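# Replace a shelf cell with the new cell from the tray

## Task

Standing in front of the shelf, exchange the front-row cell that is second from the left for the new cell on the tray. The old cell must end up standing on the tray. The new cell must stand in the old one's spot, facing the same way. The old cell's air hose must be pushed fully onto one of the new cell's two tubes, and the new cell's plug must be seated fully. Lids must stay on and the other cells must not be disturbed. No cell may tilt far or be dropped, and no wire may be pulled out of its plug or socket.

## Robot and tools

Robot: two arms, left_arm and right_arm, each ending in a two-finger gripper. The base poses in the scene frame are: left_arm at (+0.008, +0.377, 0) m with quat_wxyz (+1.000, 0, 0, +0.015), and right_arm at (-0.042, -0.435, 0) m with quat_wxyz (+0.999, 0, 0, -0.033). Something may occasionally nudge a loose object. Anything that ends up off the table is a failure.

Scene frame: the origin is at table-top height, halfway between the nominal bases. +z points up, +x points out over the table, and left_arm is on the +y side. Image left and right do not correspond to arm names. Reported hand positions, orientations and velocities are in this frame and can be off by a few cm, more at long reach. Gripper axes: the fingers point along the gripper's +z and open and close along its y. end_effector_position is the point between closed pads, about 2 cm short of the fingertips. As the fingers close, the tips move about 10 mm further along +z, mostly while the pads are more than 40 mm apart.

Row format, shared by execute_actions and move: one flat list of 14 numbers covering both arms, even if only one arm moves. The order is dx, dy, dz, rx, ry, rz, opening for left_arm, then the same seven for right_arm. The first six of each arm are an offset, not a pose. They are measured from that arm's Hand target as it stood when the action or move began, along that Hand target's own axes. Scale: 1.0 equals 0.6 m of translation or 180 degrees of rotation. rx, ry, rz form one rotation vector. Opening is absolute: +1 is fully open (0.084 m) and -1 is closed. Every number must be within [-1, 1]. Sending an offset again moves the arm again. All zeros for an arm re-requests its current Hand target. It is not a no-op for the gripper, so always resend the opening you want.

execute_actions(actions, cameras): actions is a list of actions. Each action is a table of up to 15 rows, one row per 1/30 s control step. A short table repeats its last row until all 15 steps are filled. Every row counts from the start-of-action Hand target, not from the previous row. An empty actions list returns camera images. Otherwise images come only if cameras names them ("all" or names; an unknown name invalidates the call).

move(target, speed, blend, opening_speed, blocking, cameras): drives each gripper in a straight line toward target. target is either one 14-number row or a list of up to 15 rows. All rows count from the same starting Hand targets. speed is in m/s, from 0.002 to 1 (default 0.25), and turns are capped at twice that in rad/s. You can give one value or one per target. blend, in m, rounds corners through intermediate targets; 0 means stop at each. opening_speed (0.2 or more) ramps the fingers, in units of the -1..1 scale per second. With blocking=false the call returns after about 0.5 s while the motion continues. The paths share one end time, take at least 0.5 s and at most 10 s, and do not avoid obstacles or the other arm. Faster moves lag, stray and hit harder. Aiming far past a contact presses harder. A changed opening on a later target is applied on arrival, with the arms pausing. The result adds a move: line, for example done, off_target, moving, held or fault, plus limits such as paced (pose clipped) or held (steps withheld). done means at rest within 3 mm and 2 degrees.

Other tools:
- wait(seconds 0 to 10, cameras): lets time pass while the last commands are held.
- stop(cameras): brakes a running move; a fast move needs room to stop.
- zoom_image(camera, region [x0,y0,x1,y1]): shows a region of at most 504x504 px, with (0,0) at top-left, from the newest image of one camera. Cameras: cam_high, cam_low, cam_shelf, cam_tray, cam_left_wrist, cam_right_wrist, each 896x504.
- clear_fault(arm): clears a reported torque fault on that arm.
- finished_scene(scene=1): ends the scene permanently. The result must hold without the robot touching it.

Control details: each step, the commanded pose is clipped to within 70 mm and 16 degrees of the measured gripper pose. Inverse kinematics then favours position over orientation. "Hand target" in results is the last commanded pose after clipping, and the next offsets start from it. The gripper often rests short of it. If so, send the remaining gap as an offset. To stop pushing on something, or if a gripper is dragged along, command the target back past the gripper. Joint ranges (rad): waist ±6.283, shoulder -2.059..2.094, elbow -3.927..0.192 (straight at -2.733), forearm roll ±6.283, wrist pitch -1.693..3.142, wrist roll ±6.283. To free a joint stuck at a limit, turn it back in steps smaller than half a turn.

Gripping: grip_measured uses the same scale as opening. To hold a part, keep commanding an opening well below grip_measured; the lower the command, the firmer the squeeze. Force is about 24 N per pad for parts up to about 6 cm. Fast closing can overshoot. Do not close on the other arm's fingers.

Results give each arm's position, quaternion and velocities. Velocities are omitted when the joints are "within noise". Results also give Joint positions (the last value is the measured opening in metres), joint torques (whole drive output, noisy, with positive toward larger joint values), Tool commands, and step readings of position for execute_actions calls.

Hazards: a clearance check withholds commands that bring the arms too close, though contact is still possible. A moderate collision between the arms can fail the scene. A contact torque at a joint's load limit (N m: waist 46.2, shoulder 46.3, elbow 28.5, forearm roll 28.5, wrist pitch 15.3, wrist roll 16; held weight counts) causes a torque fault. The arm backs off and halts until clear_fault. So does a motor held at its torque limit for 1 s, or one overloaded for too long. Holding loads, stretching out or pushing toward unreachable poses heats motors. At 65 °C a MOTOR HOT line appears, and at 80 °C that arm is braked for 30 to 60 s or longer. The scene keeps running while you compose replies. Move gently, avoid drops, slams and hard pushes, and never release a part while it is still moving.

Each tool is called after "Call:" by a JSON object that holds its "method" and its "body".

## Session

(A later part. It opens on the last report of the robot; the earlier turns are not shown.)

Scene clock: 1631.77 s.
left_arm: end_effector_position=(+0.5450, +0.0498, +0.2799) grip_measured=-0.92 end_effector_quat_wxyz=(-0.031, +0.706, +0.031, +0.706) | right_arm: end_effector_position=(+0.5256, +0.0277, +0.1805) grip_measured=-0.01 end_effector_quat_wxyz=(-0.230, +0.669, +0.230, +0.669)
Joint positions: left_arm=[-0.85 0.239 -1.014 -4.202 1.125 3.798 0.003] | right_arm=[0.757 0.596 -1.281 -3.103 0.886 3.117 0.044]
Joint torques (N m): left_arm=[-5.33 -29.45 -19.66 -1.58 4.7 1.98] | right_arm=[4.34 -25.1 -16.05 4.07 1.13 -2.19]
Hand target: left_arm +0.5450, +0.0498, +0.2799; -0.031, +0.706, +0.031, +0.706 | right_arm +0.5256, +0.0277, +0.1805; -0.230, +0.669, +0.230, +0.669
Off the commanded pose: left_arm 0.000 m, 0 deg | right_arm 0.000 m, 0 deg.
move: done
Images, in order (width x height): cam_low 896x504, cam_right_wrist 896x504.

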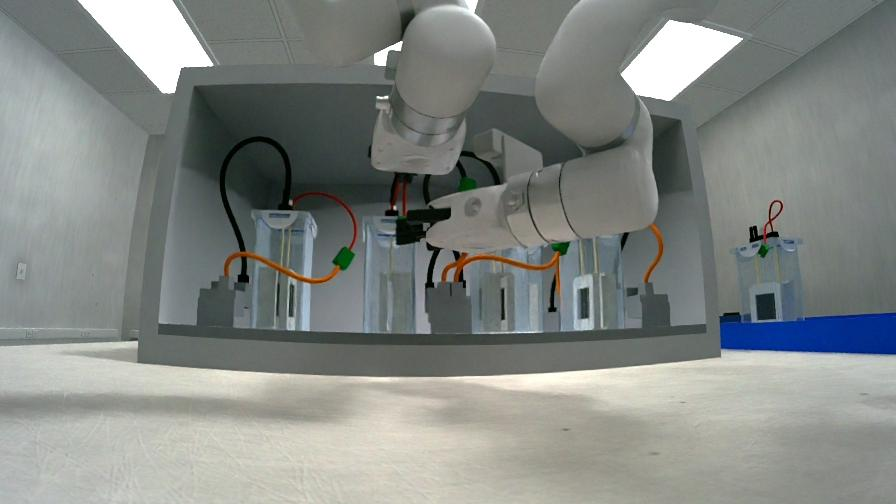

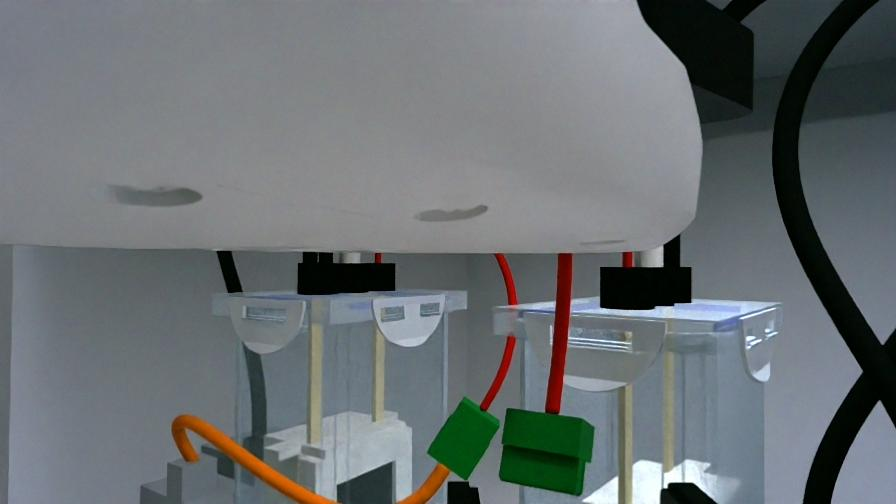

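Call:
{"method": "move", "body": {"target": [[0,0,0,0,0,0,-1,0.0,0,0.05,0,0,0,0.0]], "speed": 0.08, "cameras": ["cam_right_wrist","cam_low"]}}

Call:
{"method": "zoom_image", "body": {"camera": "cam_low", "region": [320, 140, 480, 280]}}

Scene clock: 1634.83 s.
left_arm: end_effector_position=(+0.5450, +0.0498, +0.2799) grip_measured=-0.92 end_effector_quat_wxyz=(-0.031, +0.706, +0.031, +0.706) | right_arm: end_effector_position=(+0.5262, +0.0282, +0.1805) grip_measured=-0.01 end_effector_quat_wxyz=(-0.230, +0.669, +0.230, +0.669)
Joint positions: left_arm=[-0.85 0.239 -1.014 -4.202 1.125 3.798 0.003] | right_arm=[0.757 0.598 -1.285 -3.103 0.884 3.117 0.044]
Joint torques (N m): left_arm=[-5.15 -29.34 -19.62 -1.57 4.65 1.88] | right_arm=[2.42 -34.28 -11.09 3.18 4.16 -1.36]
Hand target: left_arm +0.5450, +0.0498, +0.2799; -0.031, +0.706, +0.031, +0.706 | right_arm +0.5262, +0.0282, +0.1805; -0.230, +0.669, +0.230, +0.669 (not the last commanded pose)
Off the commanded pose: left_arm 0.000 m, 0 deg | right_arm 0.029 m, 0 deg.
move: held (right_arm; a check stopped the path); limits=held
pose unreachable (right arm): on one or more control steps of this call, first in action 0 (counted from 0), this arm could not follow its commanded pose, so it was not sent that pose on those steps. It may still have moved: this result reports where it is.
cause: moving toward the commanded pose would bring a part of the arm too close to another arm (a part of this arm just beyond joint 6 (wrist roll) and a part of the left arm just beyond its joint 6 (wrist roll), 9 mm apart when this arm was first held).
Images, in order (width x height): cam_low 896x504, cam_right_wrist 896x504.

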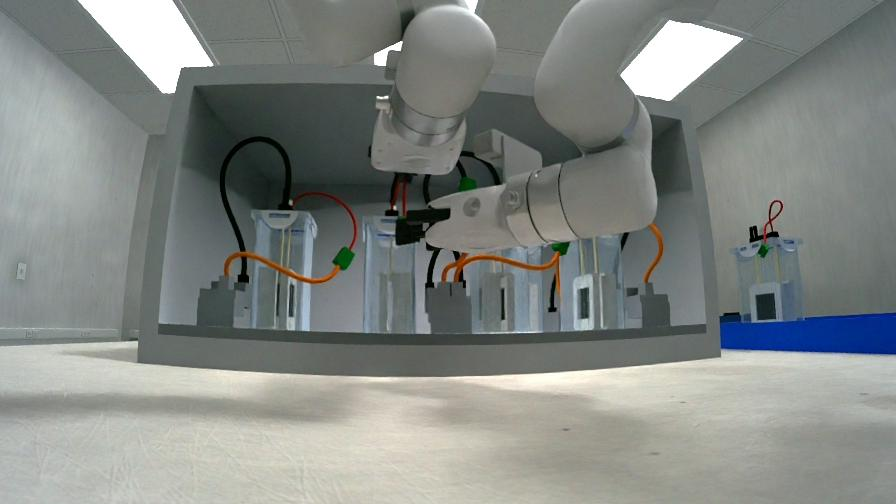

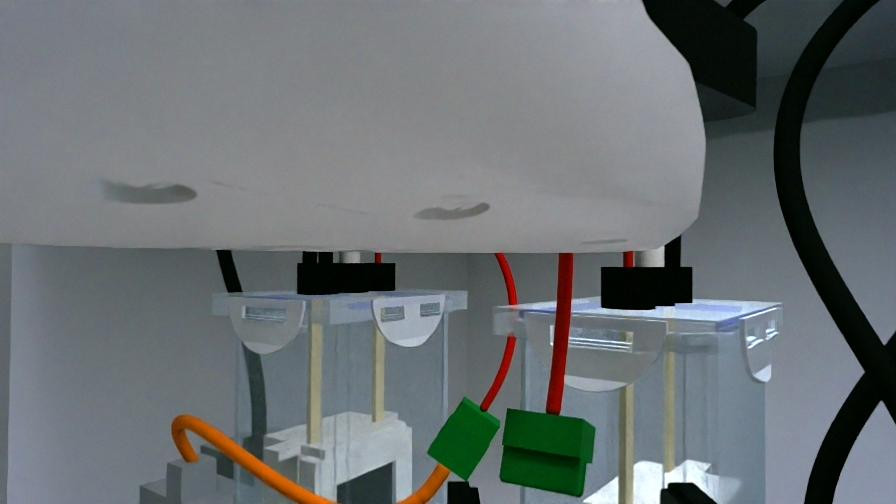

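Scaled by 3.150 from the camera's 896x504 image, which has a finer 1280x720 frame.

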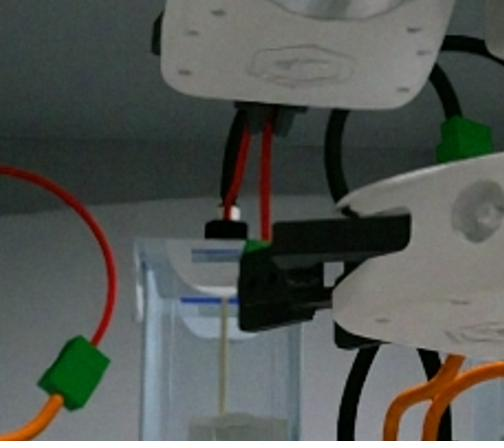

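Call:
{"method": "move", "body": {"target": [[0,0,0,0,0,0,-1,0,0,0.0,0,0.0667,0,0.0],[0,0,0,0,0,0,-1,0.0,0,0.05,0,0.0667,0,0.0]], "speed": 0.08, "cameras": ["cam_right_wrist","cam_low"]}}

Call:
{"method": "zoom_image", "body": {"camera": "cam_low", "region": [320, 140, 480, 280]}}

Scene clock: 1643.07 s.
left_arm: end_effector_position=(+0.5450, +0.0498, +0.2799) grip_measured=-0.92 end_effector_quat_wxyz=(-0.031, +0.706, +0.031, +0.706) | right_arm: end_effector_position=(+0.5499, +0.0466, +0.1806) grip_measured=-0.01 end_effector_quat_wxyz=(-0.253, +0.595, +0.204, +0.735)
Joint positions: left_arm=[-0.85 0.239 -1.014 -4.202 1.125 3.798 0.003] | right_arm=[0.757 0.772 -1.403 -3.11 1.151 3.122 0.044]
Joint torques (N m): left_arm=[-5.28 -29.29 -19.58 -1.45 4.66 1.85] | right_arm=[-4.5 -27.26 -16.05 -3.62 1.59 -2.14]
Hand target: left_arm +0.5450, +0.0498, +0.2799; -0.031, +0.706, +0.031, +0.706 | right_arm +0.5499, +0.0466, +0.1806; -0.253, +0.595, +0.204, +0.735
Off the commanded pose: left_arm 0.000 m, 0 deg | right_arm 0.000 m, 0 deg.
move: done
Images, in order (width x height): cam_low 896x504, cam_right_wrist 896x504.

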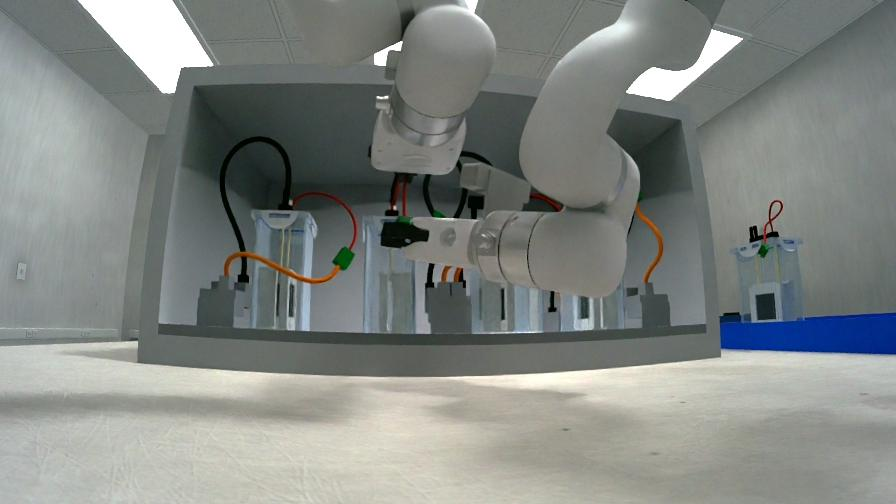

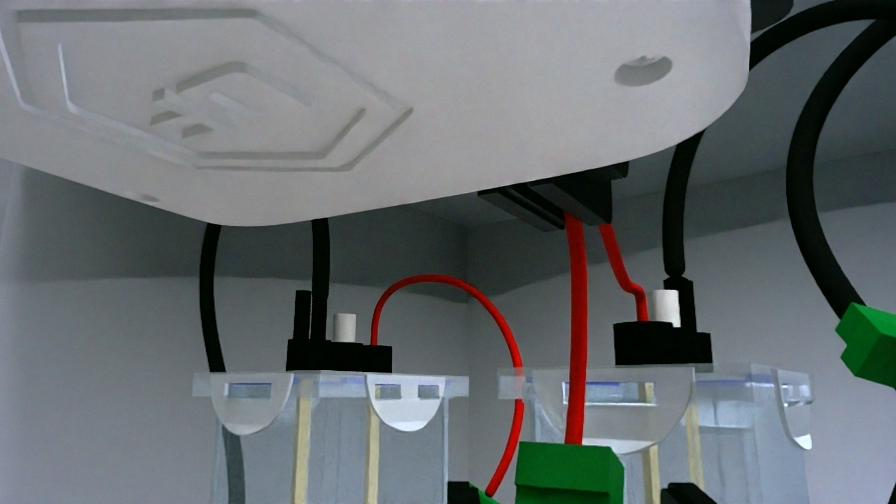

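Scaled by 3.150 from the camera's 896x504 image, which has a finer 1280x720 frame.

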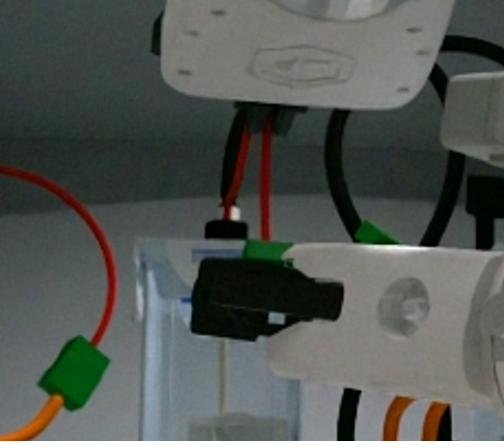

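Call:
{"method": "move", "body": {"target": [[0,0,0,0,0,0,-1,0,0,0.0,0,0,0,-1]], "opening_speed": 0.6, "cameras": ["cam_right_wrist","cam_low","cam_shelf"]}}

Call:
{"method": "zoom_image", "body": {"camera": "cam_low", "region": [320, 140, 480, 280]}}

Call:
{"method": "zoom_image", "body": {"camera": "cam_shelf", "region": [450, 150, 630, 310]}}

Scene clock: 1649.03 s.
left_arm: end_effector_position=(+0.5450, +0.0498, +0.2799) grip_measured=-0.92 end_effector_quat_wxyz=(-0.031, +0.706, +0.031, +0.707) | right_arm: end_effector_position=(+0.5499, +0.0466, +0.1805) grip_measured=-0.55 end_effector_quat_wxyz=(-0.253, +0.595, +0.204, +0.735)
Joint positions: left_arm=[-0.85 0.239 -1.014 -4.202 1.125 3.798 0.003] | right_arm=[0.757 0.772 -1.403 -3.11 1.151 3.122 0.02]
Joint torques (N m): left_arm=[-5.24 -29.28 -14.8 -1.47 1.33 1.99] | right_arm=[-3.69 -36.07 -16.11 -3.28 4.68 -2.02]
Hand target: left_arm +0.5450, +0.0498, +0.2799; -0.031, +0.706, +0.031, +0.706 | right_arm +0.5499, +0.0466, +0.1806; -0.253, +0.595, +0.204, +0.735
Off the commanded pose: left_arm 0.000 m, 0 deg | right_arm 0.000 m, 0 deg.
move: done
Images, in order (width x height): cam_low 896x504, cam_shelf 896x504, cam_right_wrist 896x504.

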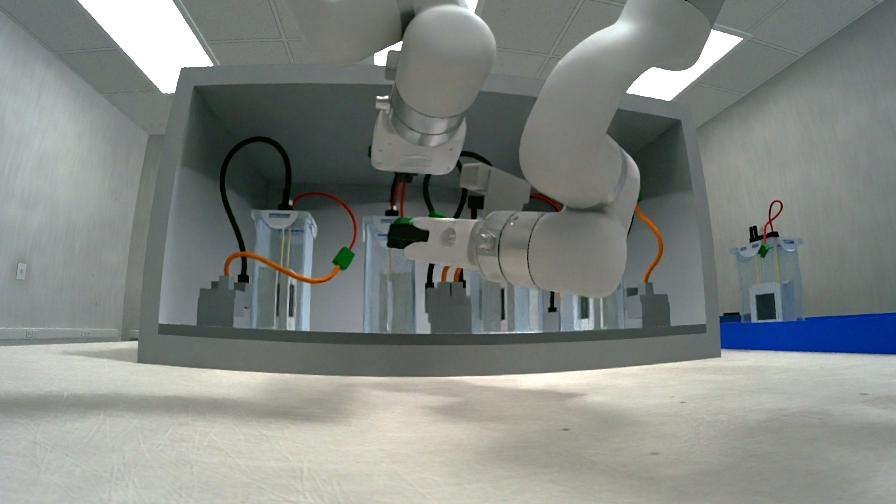

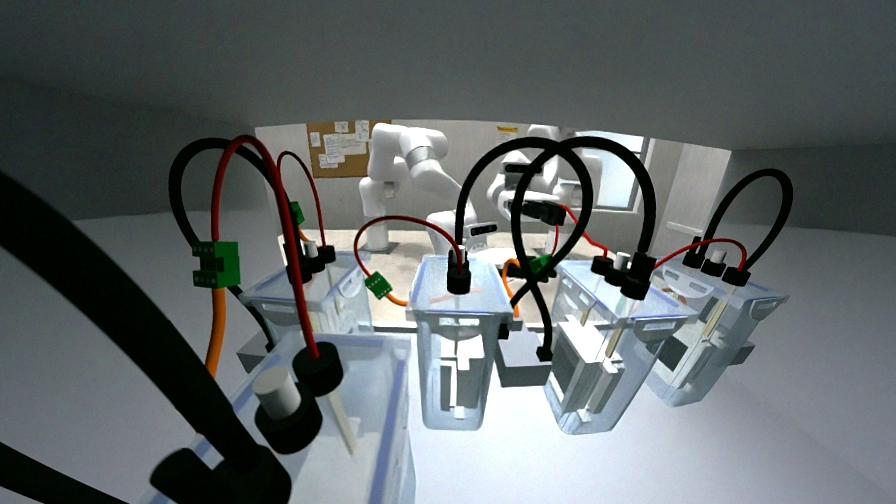

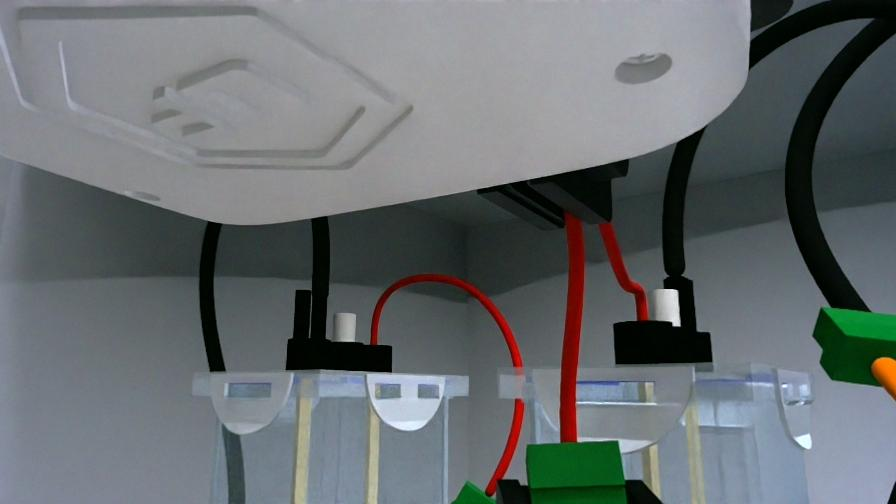

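Scaled by 3.150 from the camera's 896x504 image, which has a finer 1280x720 frame.

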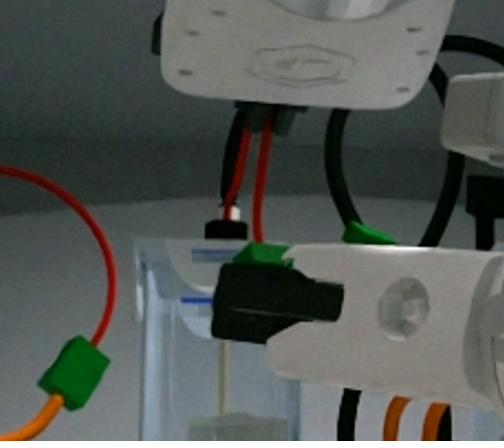

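Scaled by 2.800 from the camera's 896x504 image, which has a finer 1280x720 frame.

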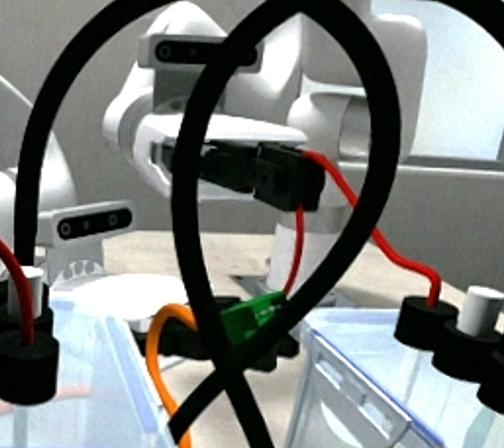

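Call:
{"method": "move", "body": {"target": [[0,0,0,0,0,0,-0.5,0,0,0.0,0,0,0,-1],[0,0,-0.117,0,0,0,-0.5,0,0,0.0,0,0,0,-1]], "speed": 0.1, "opening_speed": 0.6}}

Call:
{"method": "move", "body": {"target": [-0.1,-0.1163,0.0309,-0.3167,0,0,-0.3,0,0,0.0,0,0,0,-1], "speed": 0.15, "cameras": ["cam_left_wrist","cam_low","cam_right_wrist"]}}

Scene clock: 1659.63 s.
left_arm: end_effector_position=(+0.4751, +0.0437, +0.2799) grip_measured=-0.52 end_effector_quat_wxyz=(-0.031, +0.706, +0.031, +0.706) | right_arm: end_effector_position=(+0.5499, +0.0466, +0.1806) grip_measured=-0.55 end_effector_quat_wxyz=(-0.253, +0.595, +0.204, +0.735)
Joint positions: left_arm=[-0.998 0.124 -0.856 -4.312 1.234 3.804 0.021] | right_arm=[0.757 0.772 -1.403 -3.11 1.151 3.122 0.02]
Joint torques (N m): left_arm=[-4.17 -41.44 -10.97 -1.81 4.57 1.89] | right_arm=[0.84 -32.47 -15.89 -2.74 1.99 -1.96]
Hand target: left_arm +0.4751, +0.0437, +0.2799; -0.031, +0.706, +0.031, +0.706 | right_arm +0.5499, +0.0466, +0.1806; -0.253, +0.595, +0.204, +0.735
Off the commanded pose: left_arm 0.000 m, 0 deg | right_arm 0.000 m, 0 deg.
move: done

Scene clock: 1663.47 s.
left_arm: end_effector_position=(+0.4875, +0.1148, +0.2199) grip_measured=-0.32 end_effector_quat_wxyz=(+0.310, +0.635, -0.310, +0.636) | right_arm: end_effector_position=(+0.5499, +0.0466, +0.1806) grip_measured=-0.55 end_effector_quat_wxyz=(-0.253, +0.595, +0.204, +0.735)
Joint positions: left_arm=[-0.287 0.073 -0.607 -2.416 1.155 2.797 0.03] | right_arm=[0.757 0.772 -1.403 -3.11 1.151 3.122 0.02]
Joint torques (N m): left_arm=[4.82 -19.53 -17.14 2.4 4.85 -1.98] | right_arm=[3.03 -29.82 -15.88 -2.32 1.95 -1.85]
Hand target: left_arm +0.4875, +0.1148, +0.2199; +0.310, +0.635, -0.310, +0.636 | right_arm +0.5499, +0.0466, +0.1806; -0.253, +0.595, +0.204, +0.735
Off the commanded pose: left_arm 0.000 m, 0 deg | right_arm 0.000 m, 0 deg.
move: done
Images, in order (width x height): cam_low 896x504, cam_left_wrist 896x504, cam_right_wrist 896x504.

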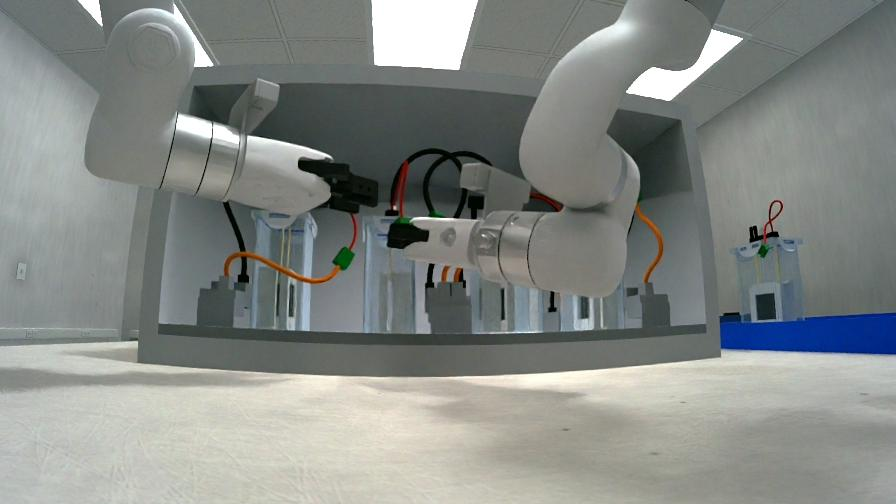

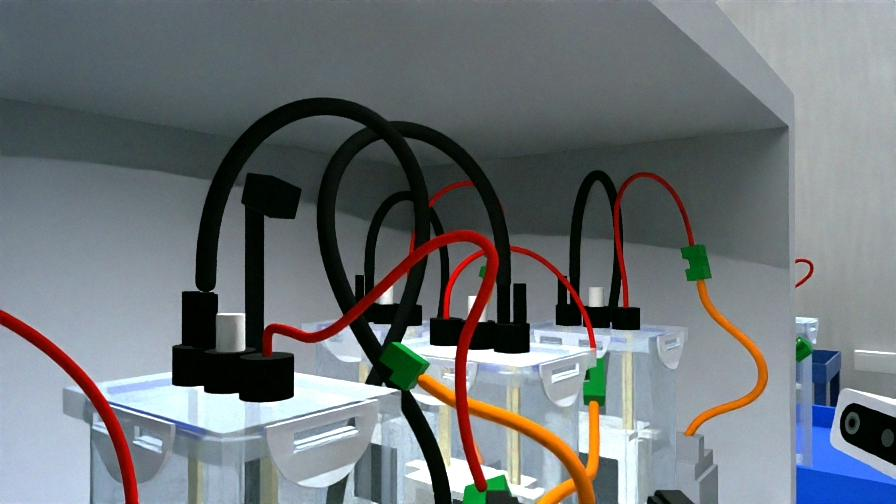

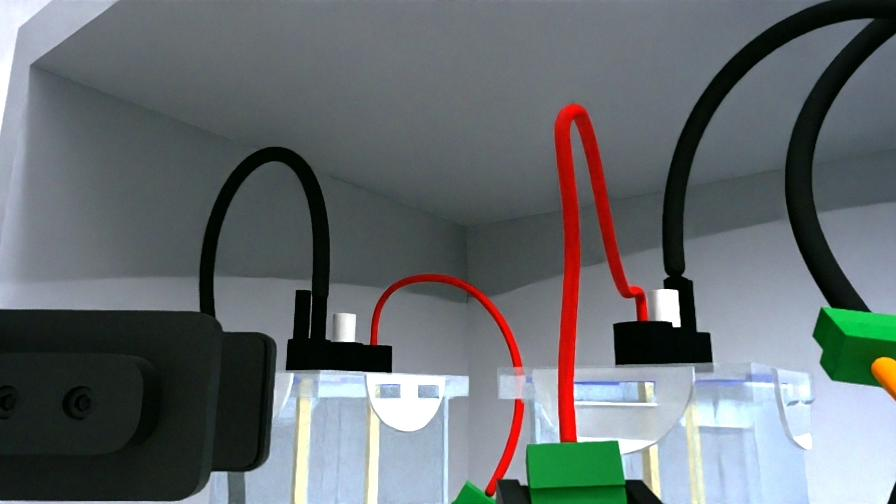

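Call:
{"method": "move", "body": {"target": [-0.0073,-0.027,0.05,0,0,0,-0.3,0,0,0.0,0,0,0,-1], "speed": 0.1, "cameras": ["cam_left_wrist","cam_right_wrist"]}}

Call:
{"method": "zoom_image", "body": {"camera": "cam_left_wrist", "region": [440, 380, 740, 504]}}

Scene clock: 1669.50 s.
left_arm: end_effector_position=(+0.5187, +0.1011, +0.2155) grip_measured=-0.32 end_effector_quat_wxyz=(+0.310, +0.635, -0.310, +0.636) | right_arm: end_effector_position=(+0.5499, +0.0466, +0.1806) grip_measured=-0.55 end_effector_quat_wxyz=(-0.253, +0.595, +0.204, +0.735)
Joint positions: left_arm=[-0.303 0.177 -0.73 -2.427 1.135 2.79 0.03] | right_arm=[0.757 0.772 -1.403 -3.11 1.151 3.122 0.02]
Joint torques (N m): left_arm=[-4.44 -23.03 -17.45 -3.59 0.15 -1.97] | right_arm=[3.17 -29.33 -15.98 -2.12 1.87 -1.76]
Hand target: left_arm +0.5187, +0.1011, +0.2155; +0.310, +0.635, -0.310, +0.636 | right_arm +0.5499, +0.0466, +0.1806; -0.253, +0.595, +0.204, +0.735
Off the commanded pose: left_arm 0.000 m, 0 deg | right_arm 0.000 m, 0 deg.
move: done
Images, in order (width x height): cam_left_wrist 896x504, cam_right_wrist 896x504.

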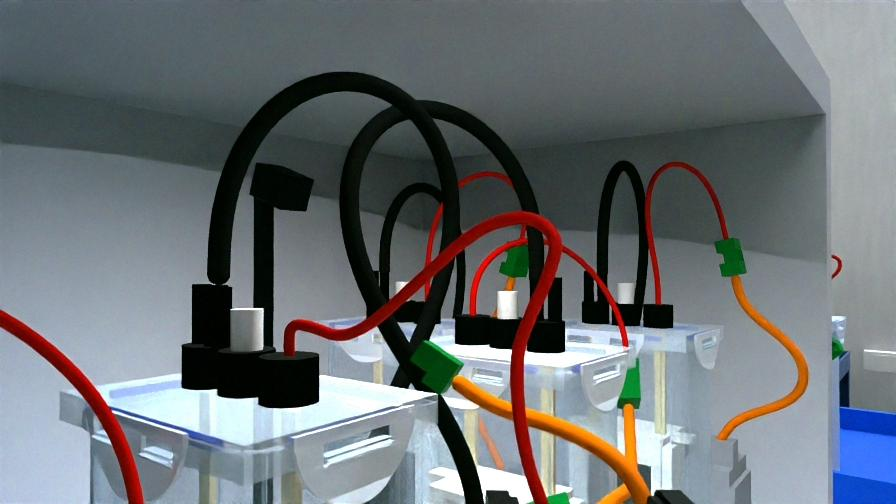

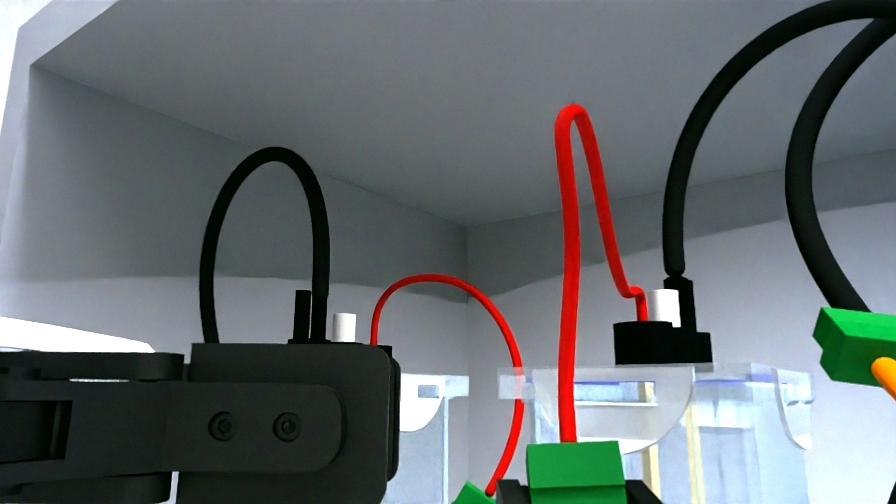

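Scaled by 1.680 from the camera's 896x504 image, which has a finer 1280x720 frame.

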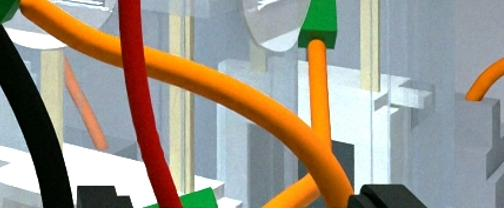

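Call:
{"method": "move", "body": {"target": [0,-0.0067,0.0583,0,0,0,-0.3,0,0,0.0,0,0,0,-1], "speed": 0.06, "cameras": ["cam_left_wrist","cam_right_wrist"]}}

Call:
{"method": "zoom_image", "body": {"camera": "cam_left_wrist", "region": [440, 380, 740, 504]}}

Scene clock: 1675.00 s.
left_arm: end_effector_position=(+0.5434, +0.0761, +0.2155) grip_measured=-0.32 end_effector_quat_wxyz=(+0.310, +0.635, -0.310, +0.636) | right_arm: end_effector_position=(+0.5499, +0.0466, +0.1806) grip_measured=-0.55 end_effector_quat_wxyz=(-0.253, +0.595, +0.204, +0.735)
Joint positions: left_arm=[-0.35 0.259 -0.848 -2.465 1.091 2.786 0.03] | right_arm=[0.757 0.772 -1.403 -3.11 1.151 3.122 0.02]
Joint torques (N m): left_arm=[-4.27 -26.19 -17.99 -3.5 0.12 -1.94] | right_arm=[3.13 -29.67 -15.88 -1.78 1.77 -1.79]
Hand target: left_arm +0.5434, +0.0760, +0.2155; +0.310, +0.635, -0.310, +0.636 | right_arm +0.5499, +0.0466, +0.1806; -0.253, +0.595, +0.204, +0.735
Off the commanded pose: left_arm 0.000 m, 0 deg | right_arm 0.000 m, 0 deg.
move: done
Images, in order (width x height): cam_left_wrist 896x504, cam_right_wrist 896x504.

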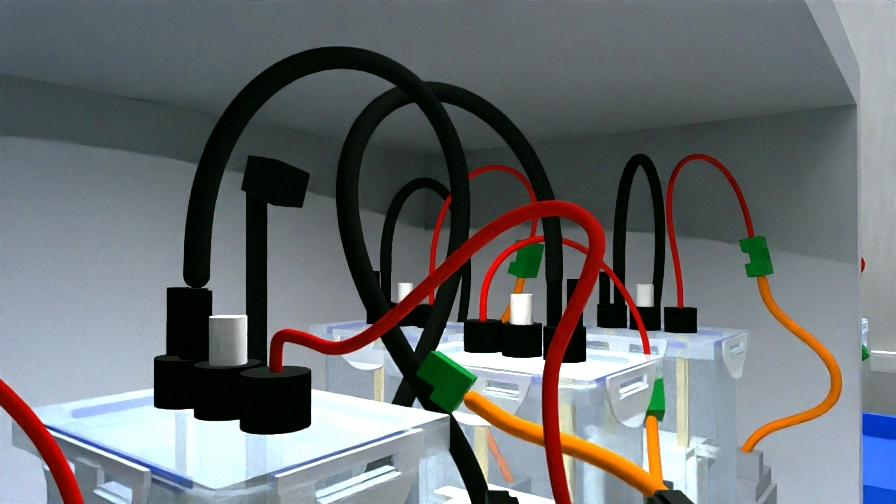

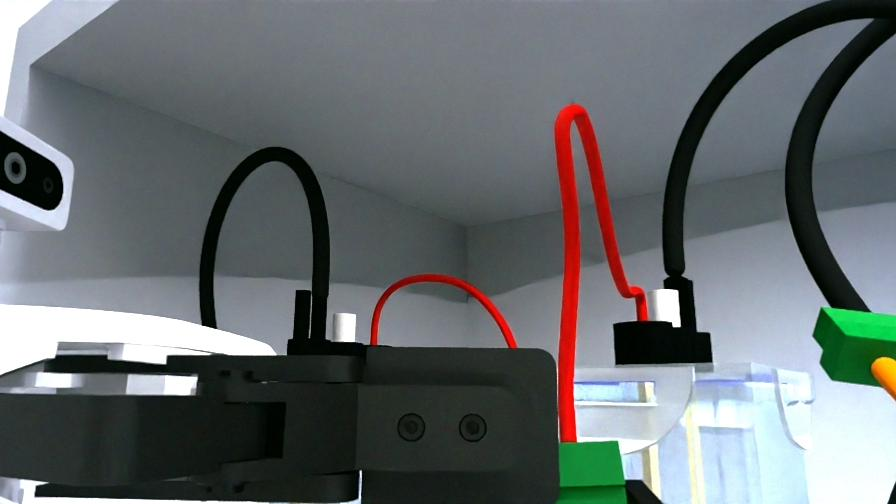

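Scaled by 1.680 from the camera's 896x504 image, which has a finer 1280x720 frame.

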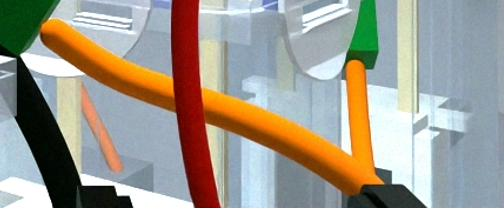

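Call:
{"method": "move", "body": {"target": [0,-0.005,0.0267,0,0,0,-0.3,0,0,0.0,0,0,0,-1], "speed": 0.05, "cameras": ["cam_left_wrist","cam_right_wrist","cam_shelf"]}}

Call:
{"method": "zoom_image", "body": {"camera": "cam_shelf", "region": [450, 150, 630, 310]}}

Scene clock: 1678.57 s.
left_arm: end_effector_position=(+0.5556, +0.0652, +0.2155) grip_measured=-0.32 end_effector_quat_wxyz=(+0.310, +0.635, -0.310, +0.636) | right_arm: end_effector_position=(+0.5499, +0.0466, +0.1806) grip_measured=-0.55 end_effector_quat_wxyz=(-0.253, +0.595, +0.204, +0.735)
Joint positions: left_arm=[-0.367 0.298 -0.907 -2.476 1.07 2.781 0.03] | right_arm=[0.757 0.772 -1.403 -3.11 1.151 3.122 0.02]
Joint torques (N m): left_arm=[-2.15 -27.96 -19.62 -4.94 -0.34 -1.92] | right_arm=[3.18 -29.62 -15.04 -1.4 1.9 -1.62]
Hand target: left_arm +0.5556, +0.0653, +0.2155; +0.310, +0.635, -0.310, +0.636 | right_arm +0.5499, +0.0466, +0.1806; -0.253, +0.595, +0.204, +0.735
Off the commanded pose: left_arm 0.000 m, 0 deg | right_arm 0.000 m, 0 deg.
move: done
Images, in order (width x height): cam_shelf 896x504, cam_left_wrist 896x504, cam_right_wrist 896x504.

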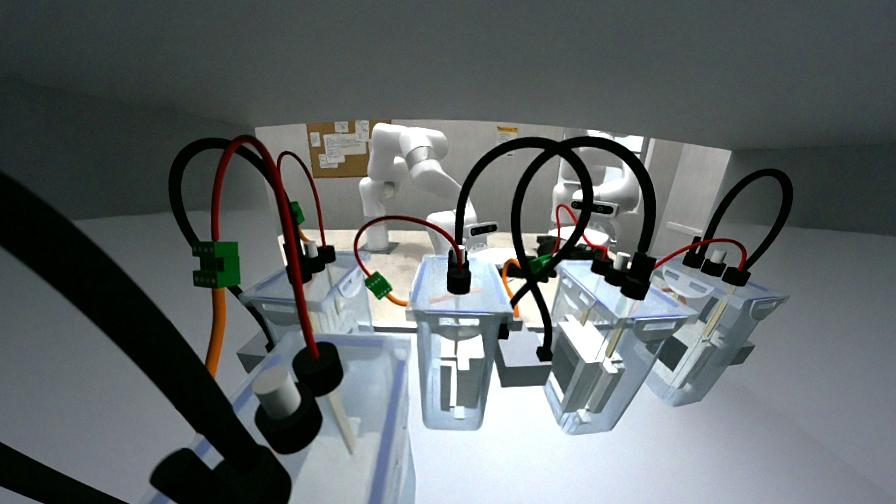

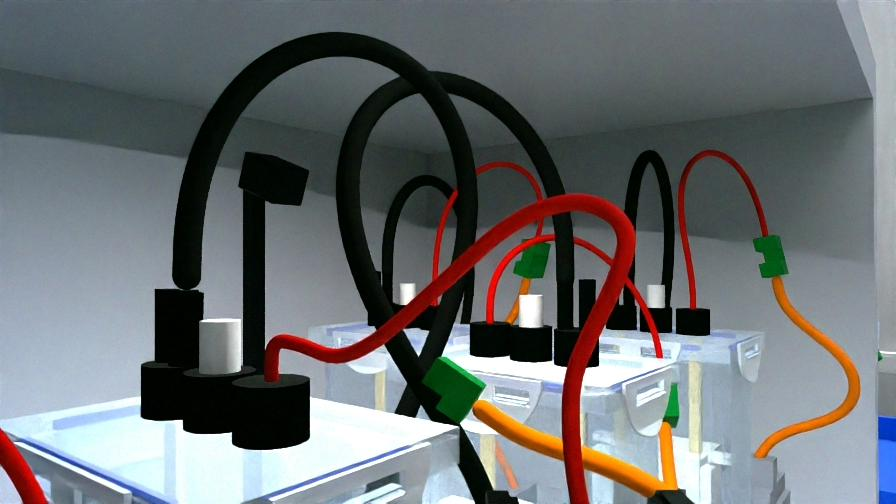

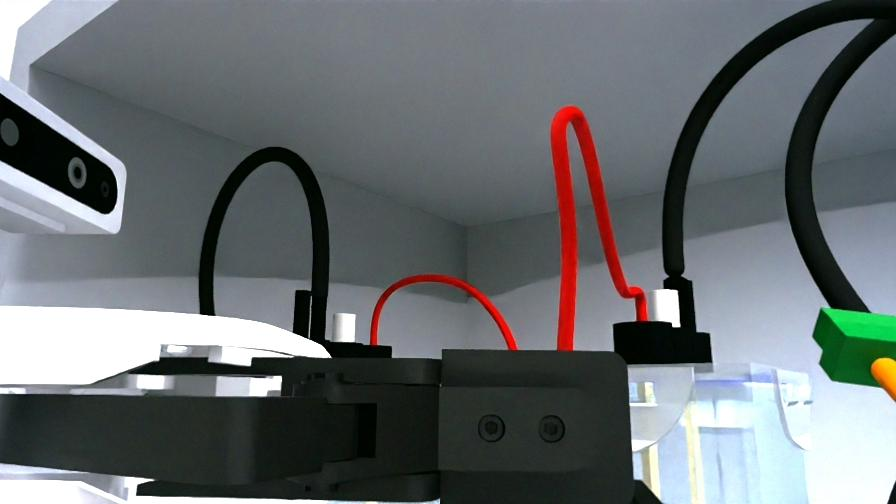

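Scaled by 2.800 from the camera's 896x504 image, which has a finer 1280x720 frame.

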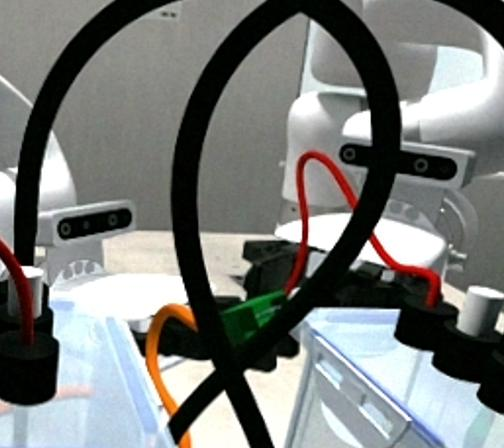

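Call:
{"method": "move", "body": {"target": [0,0,0,0,0,0,-1,0,0,0.0,0,0,0,-1], "opening_speed": 0.5, "cameras": ["cam_left_wrist","cam_right_wrist","cam_low"]}}

Call:
{"method": "zoom_image", "body": {"camera": "cam_low", "region": [340, 140, 500, 280]}}

Scene clock: 1683.27 s.
left_arm: end_effector_position=(+0.5556, +0.0652, +0.2156) grip_measured=-0.66 end_effector_quat_wxyz=(+0.310, +0.635, -0.310, +0.636) | right_arm: end_effector_position=(+0.5499, +0.0466, +0.1805) grip_measured=-0.55 end_effector_quat_wxyz=(-0.253, +0.595, +0.204, +0.735)
Joint positions: left_arm=[-0.367 0.298 -0.907 -2.477 1.07 2.781 0.015] | right_arm=[0.757 0.772 -1.403 -3.11 1.151 3.122 0.02]
Joint torques (N m): left_arm=[20.47 -28.06 -16.93 -5.51 -6.68 -0.65] | right_arm=[2.98 -40.44 -10.96 -0.98 8.34 -1.45]
Hand target: left_arm +0.5556, +0.0653, +0.2155; +0.310, +0.635, -0.310, +0.636 | right_arm +0.5499, +0.0466, +0.1806; -0.253, +0.595, +0.204, +0.735
Off the commanded pose: left_arm 0.000 m, 0 deg | right_arm 0.000 m, 0 deg.
move: done
Images, in order (width x height): cam_low 896x504, cam_left_wrist 896x504, cam_right_wrist 896x504.

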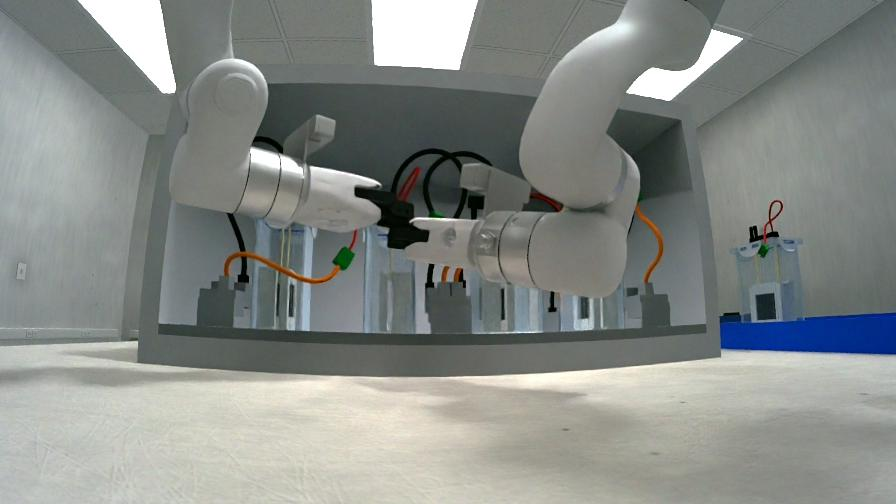

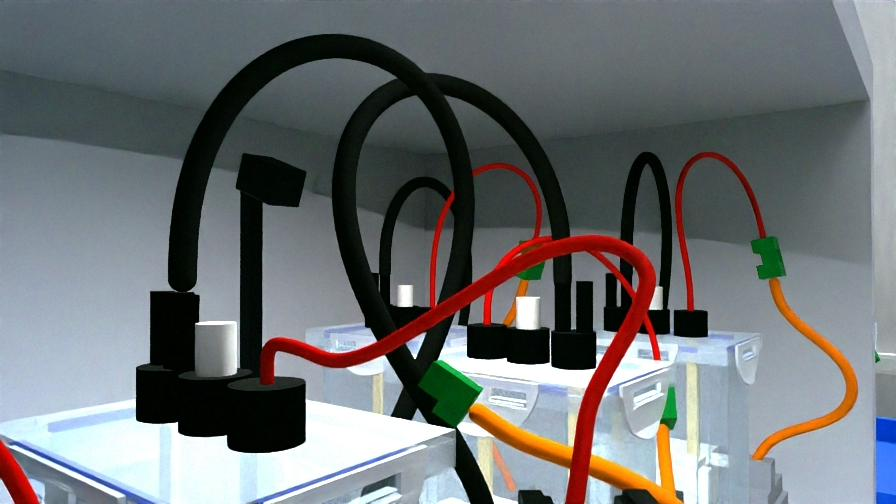

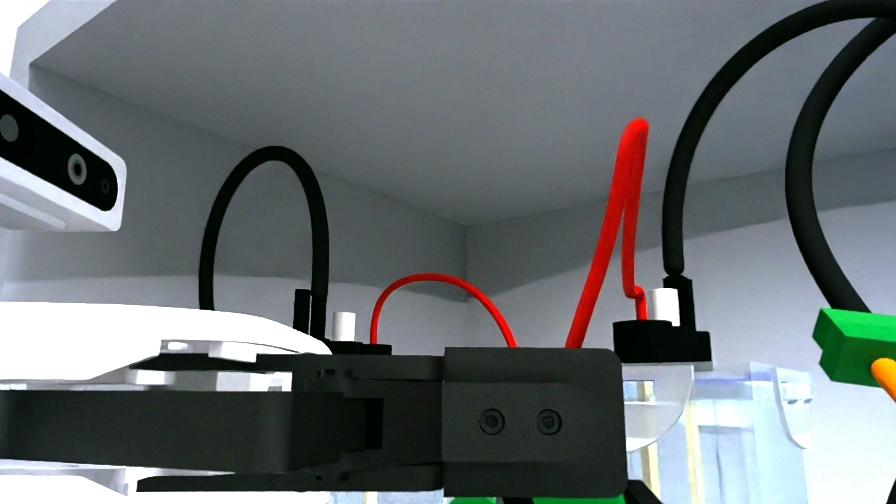

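Scaled by 3.150 from the camera's 896x504 image, which has a finer 1280x720 frame.

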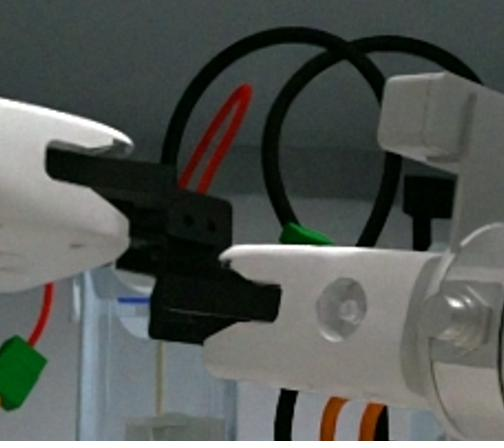

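Call:
{"method": "move", "body": {"target": [0,0.0025,0,0,0,0,-1,0,0,0.0,0,0,0,-1], "speed": 0.02}}

Scene clock: 1688.60 s.
left_arm: end_effector_position=(+0.5545, +0.0645, +0.2155) grip_measured=-0.68 end_effector_quat_wxyz=(+0.310, +0.636, -0.310, +0.636) | right_arm: end_effector_position=(+0.5499, +0.0466, +0.1806) grip_measured=-0.55 end_effector_quat_wxyz=(-0.253, +0.595, +0.204, +0.735)
Joint positions: left_arm=[-0.37 0.296 -0.904 -2.48 1.069 2.783 0.014] | right_arm=[0.757 0.772 -1.403 -3.11 1.151 3.122 0.02]
Joint torques (N m): left_arm=[2.26 -38.21 -8.5 -5.94 -3.64 2.24] | right_arm=[3.18 -42.18 -12.62 -0.64 7.21 -1.37]
Hand target: left_arm +0.5544, +0.0643, +0.2155; +0.310, +0.635, -0.310, +0.636 | right_arm +0.5499, +0.0466, +0.1806; -0.253, +0.595, +0.204, +0.735
Off the commanded pose: left_arm 0.000 m, 0 deg | right_arm 0.000 m, 0 deg.
move: done


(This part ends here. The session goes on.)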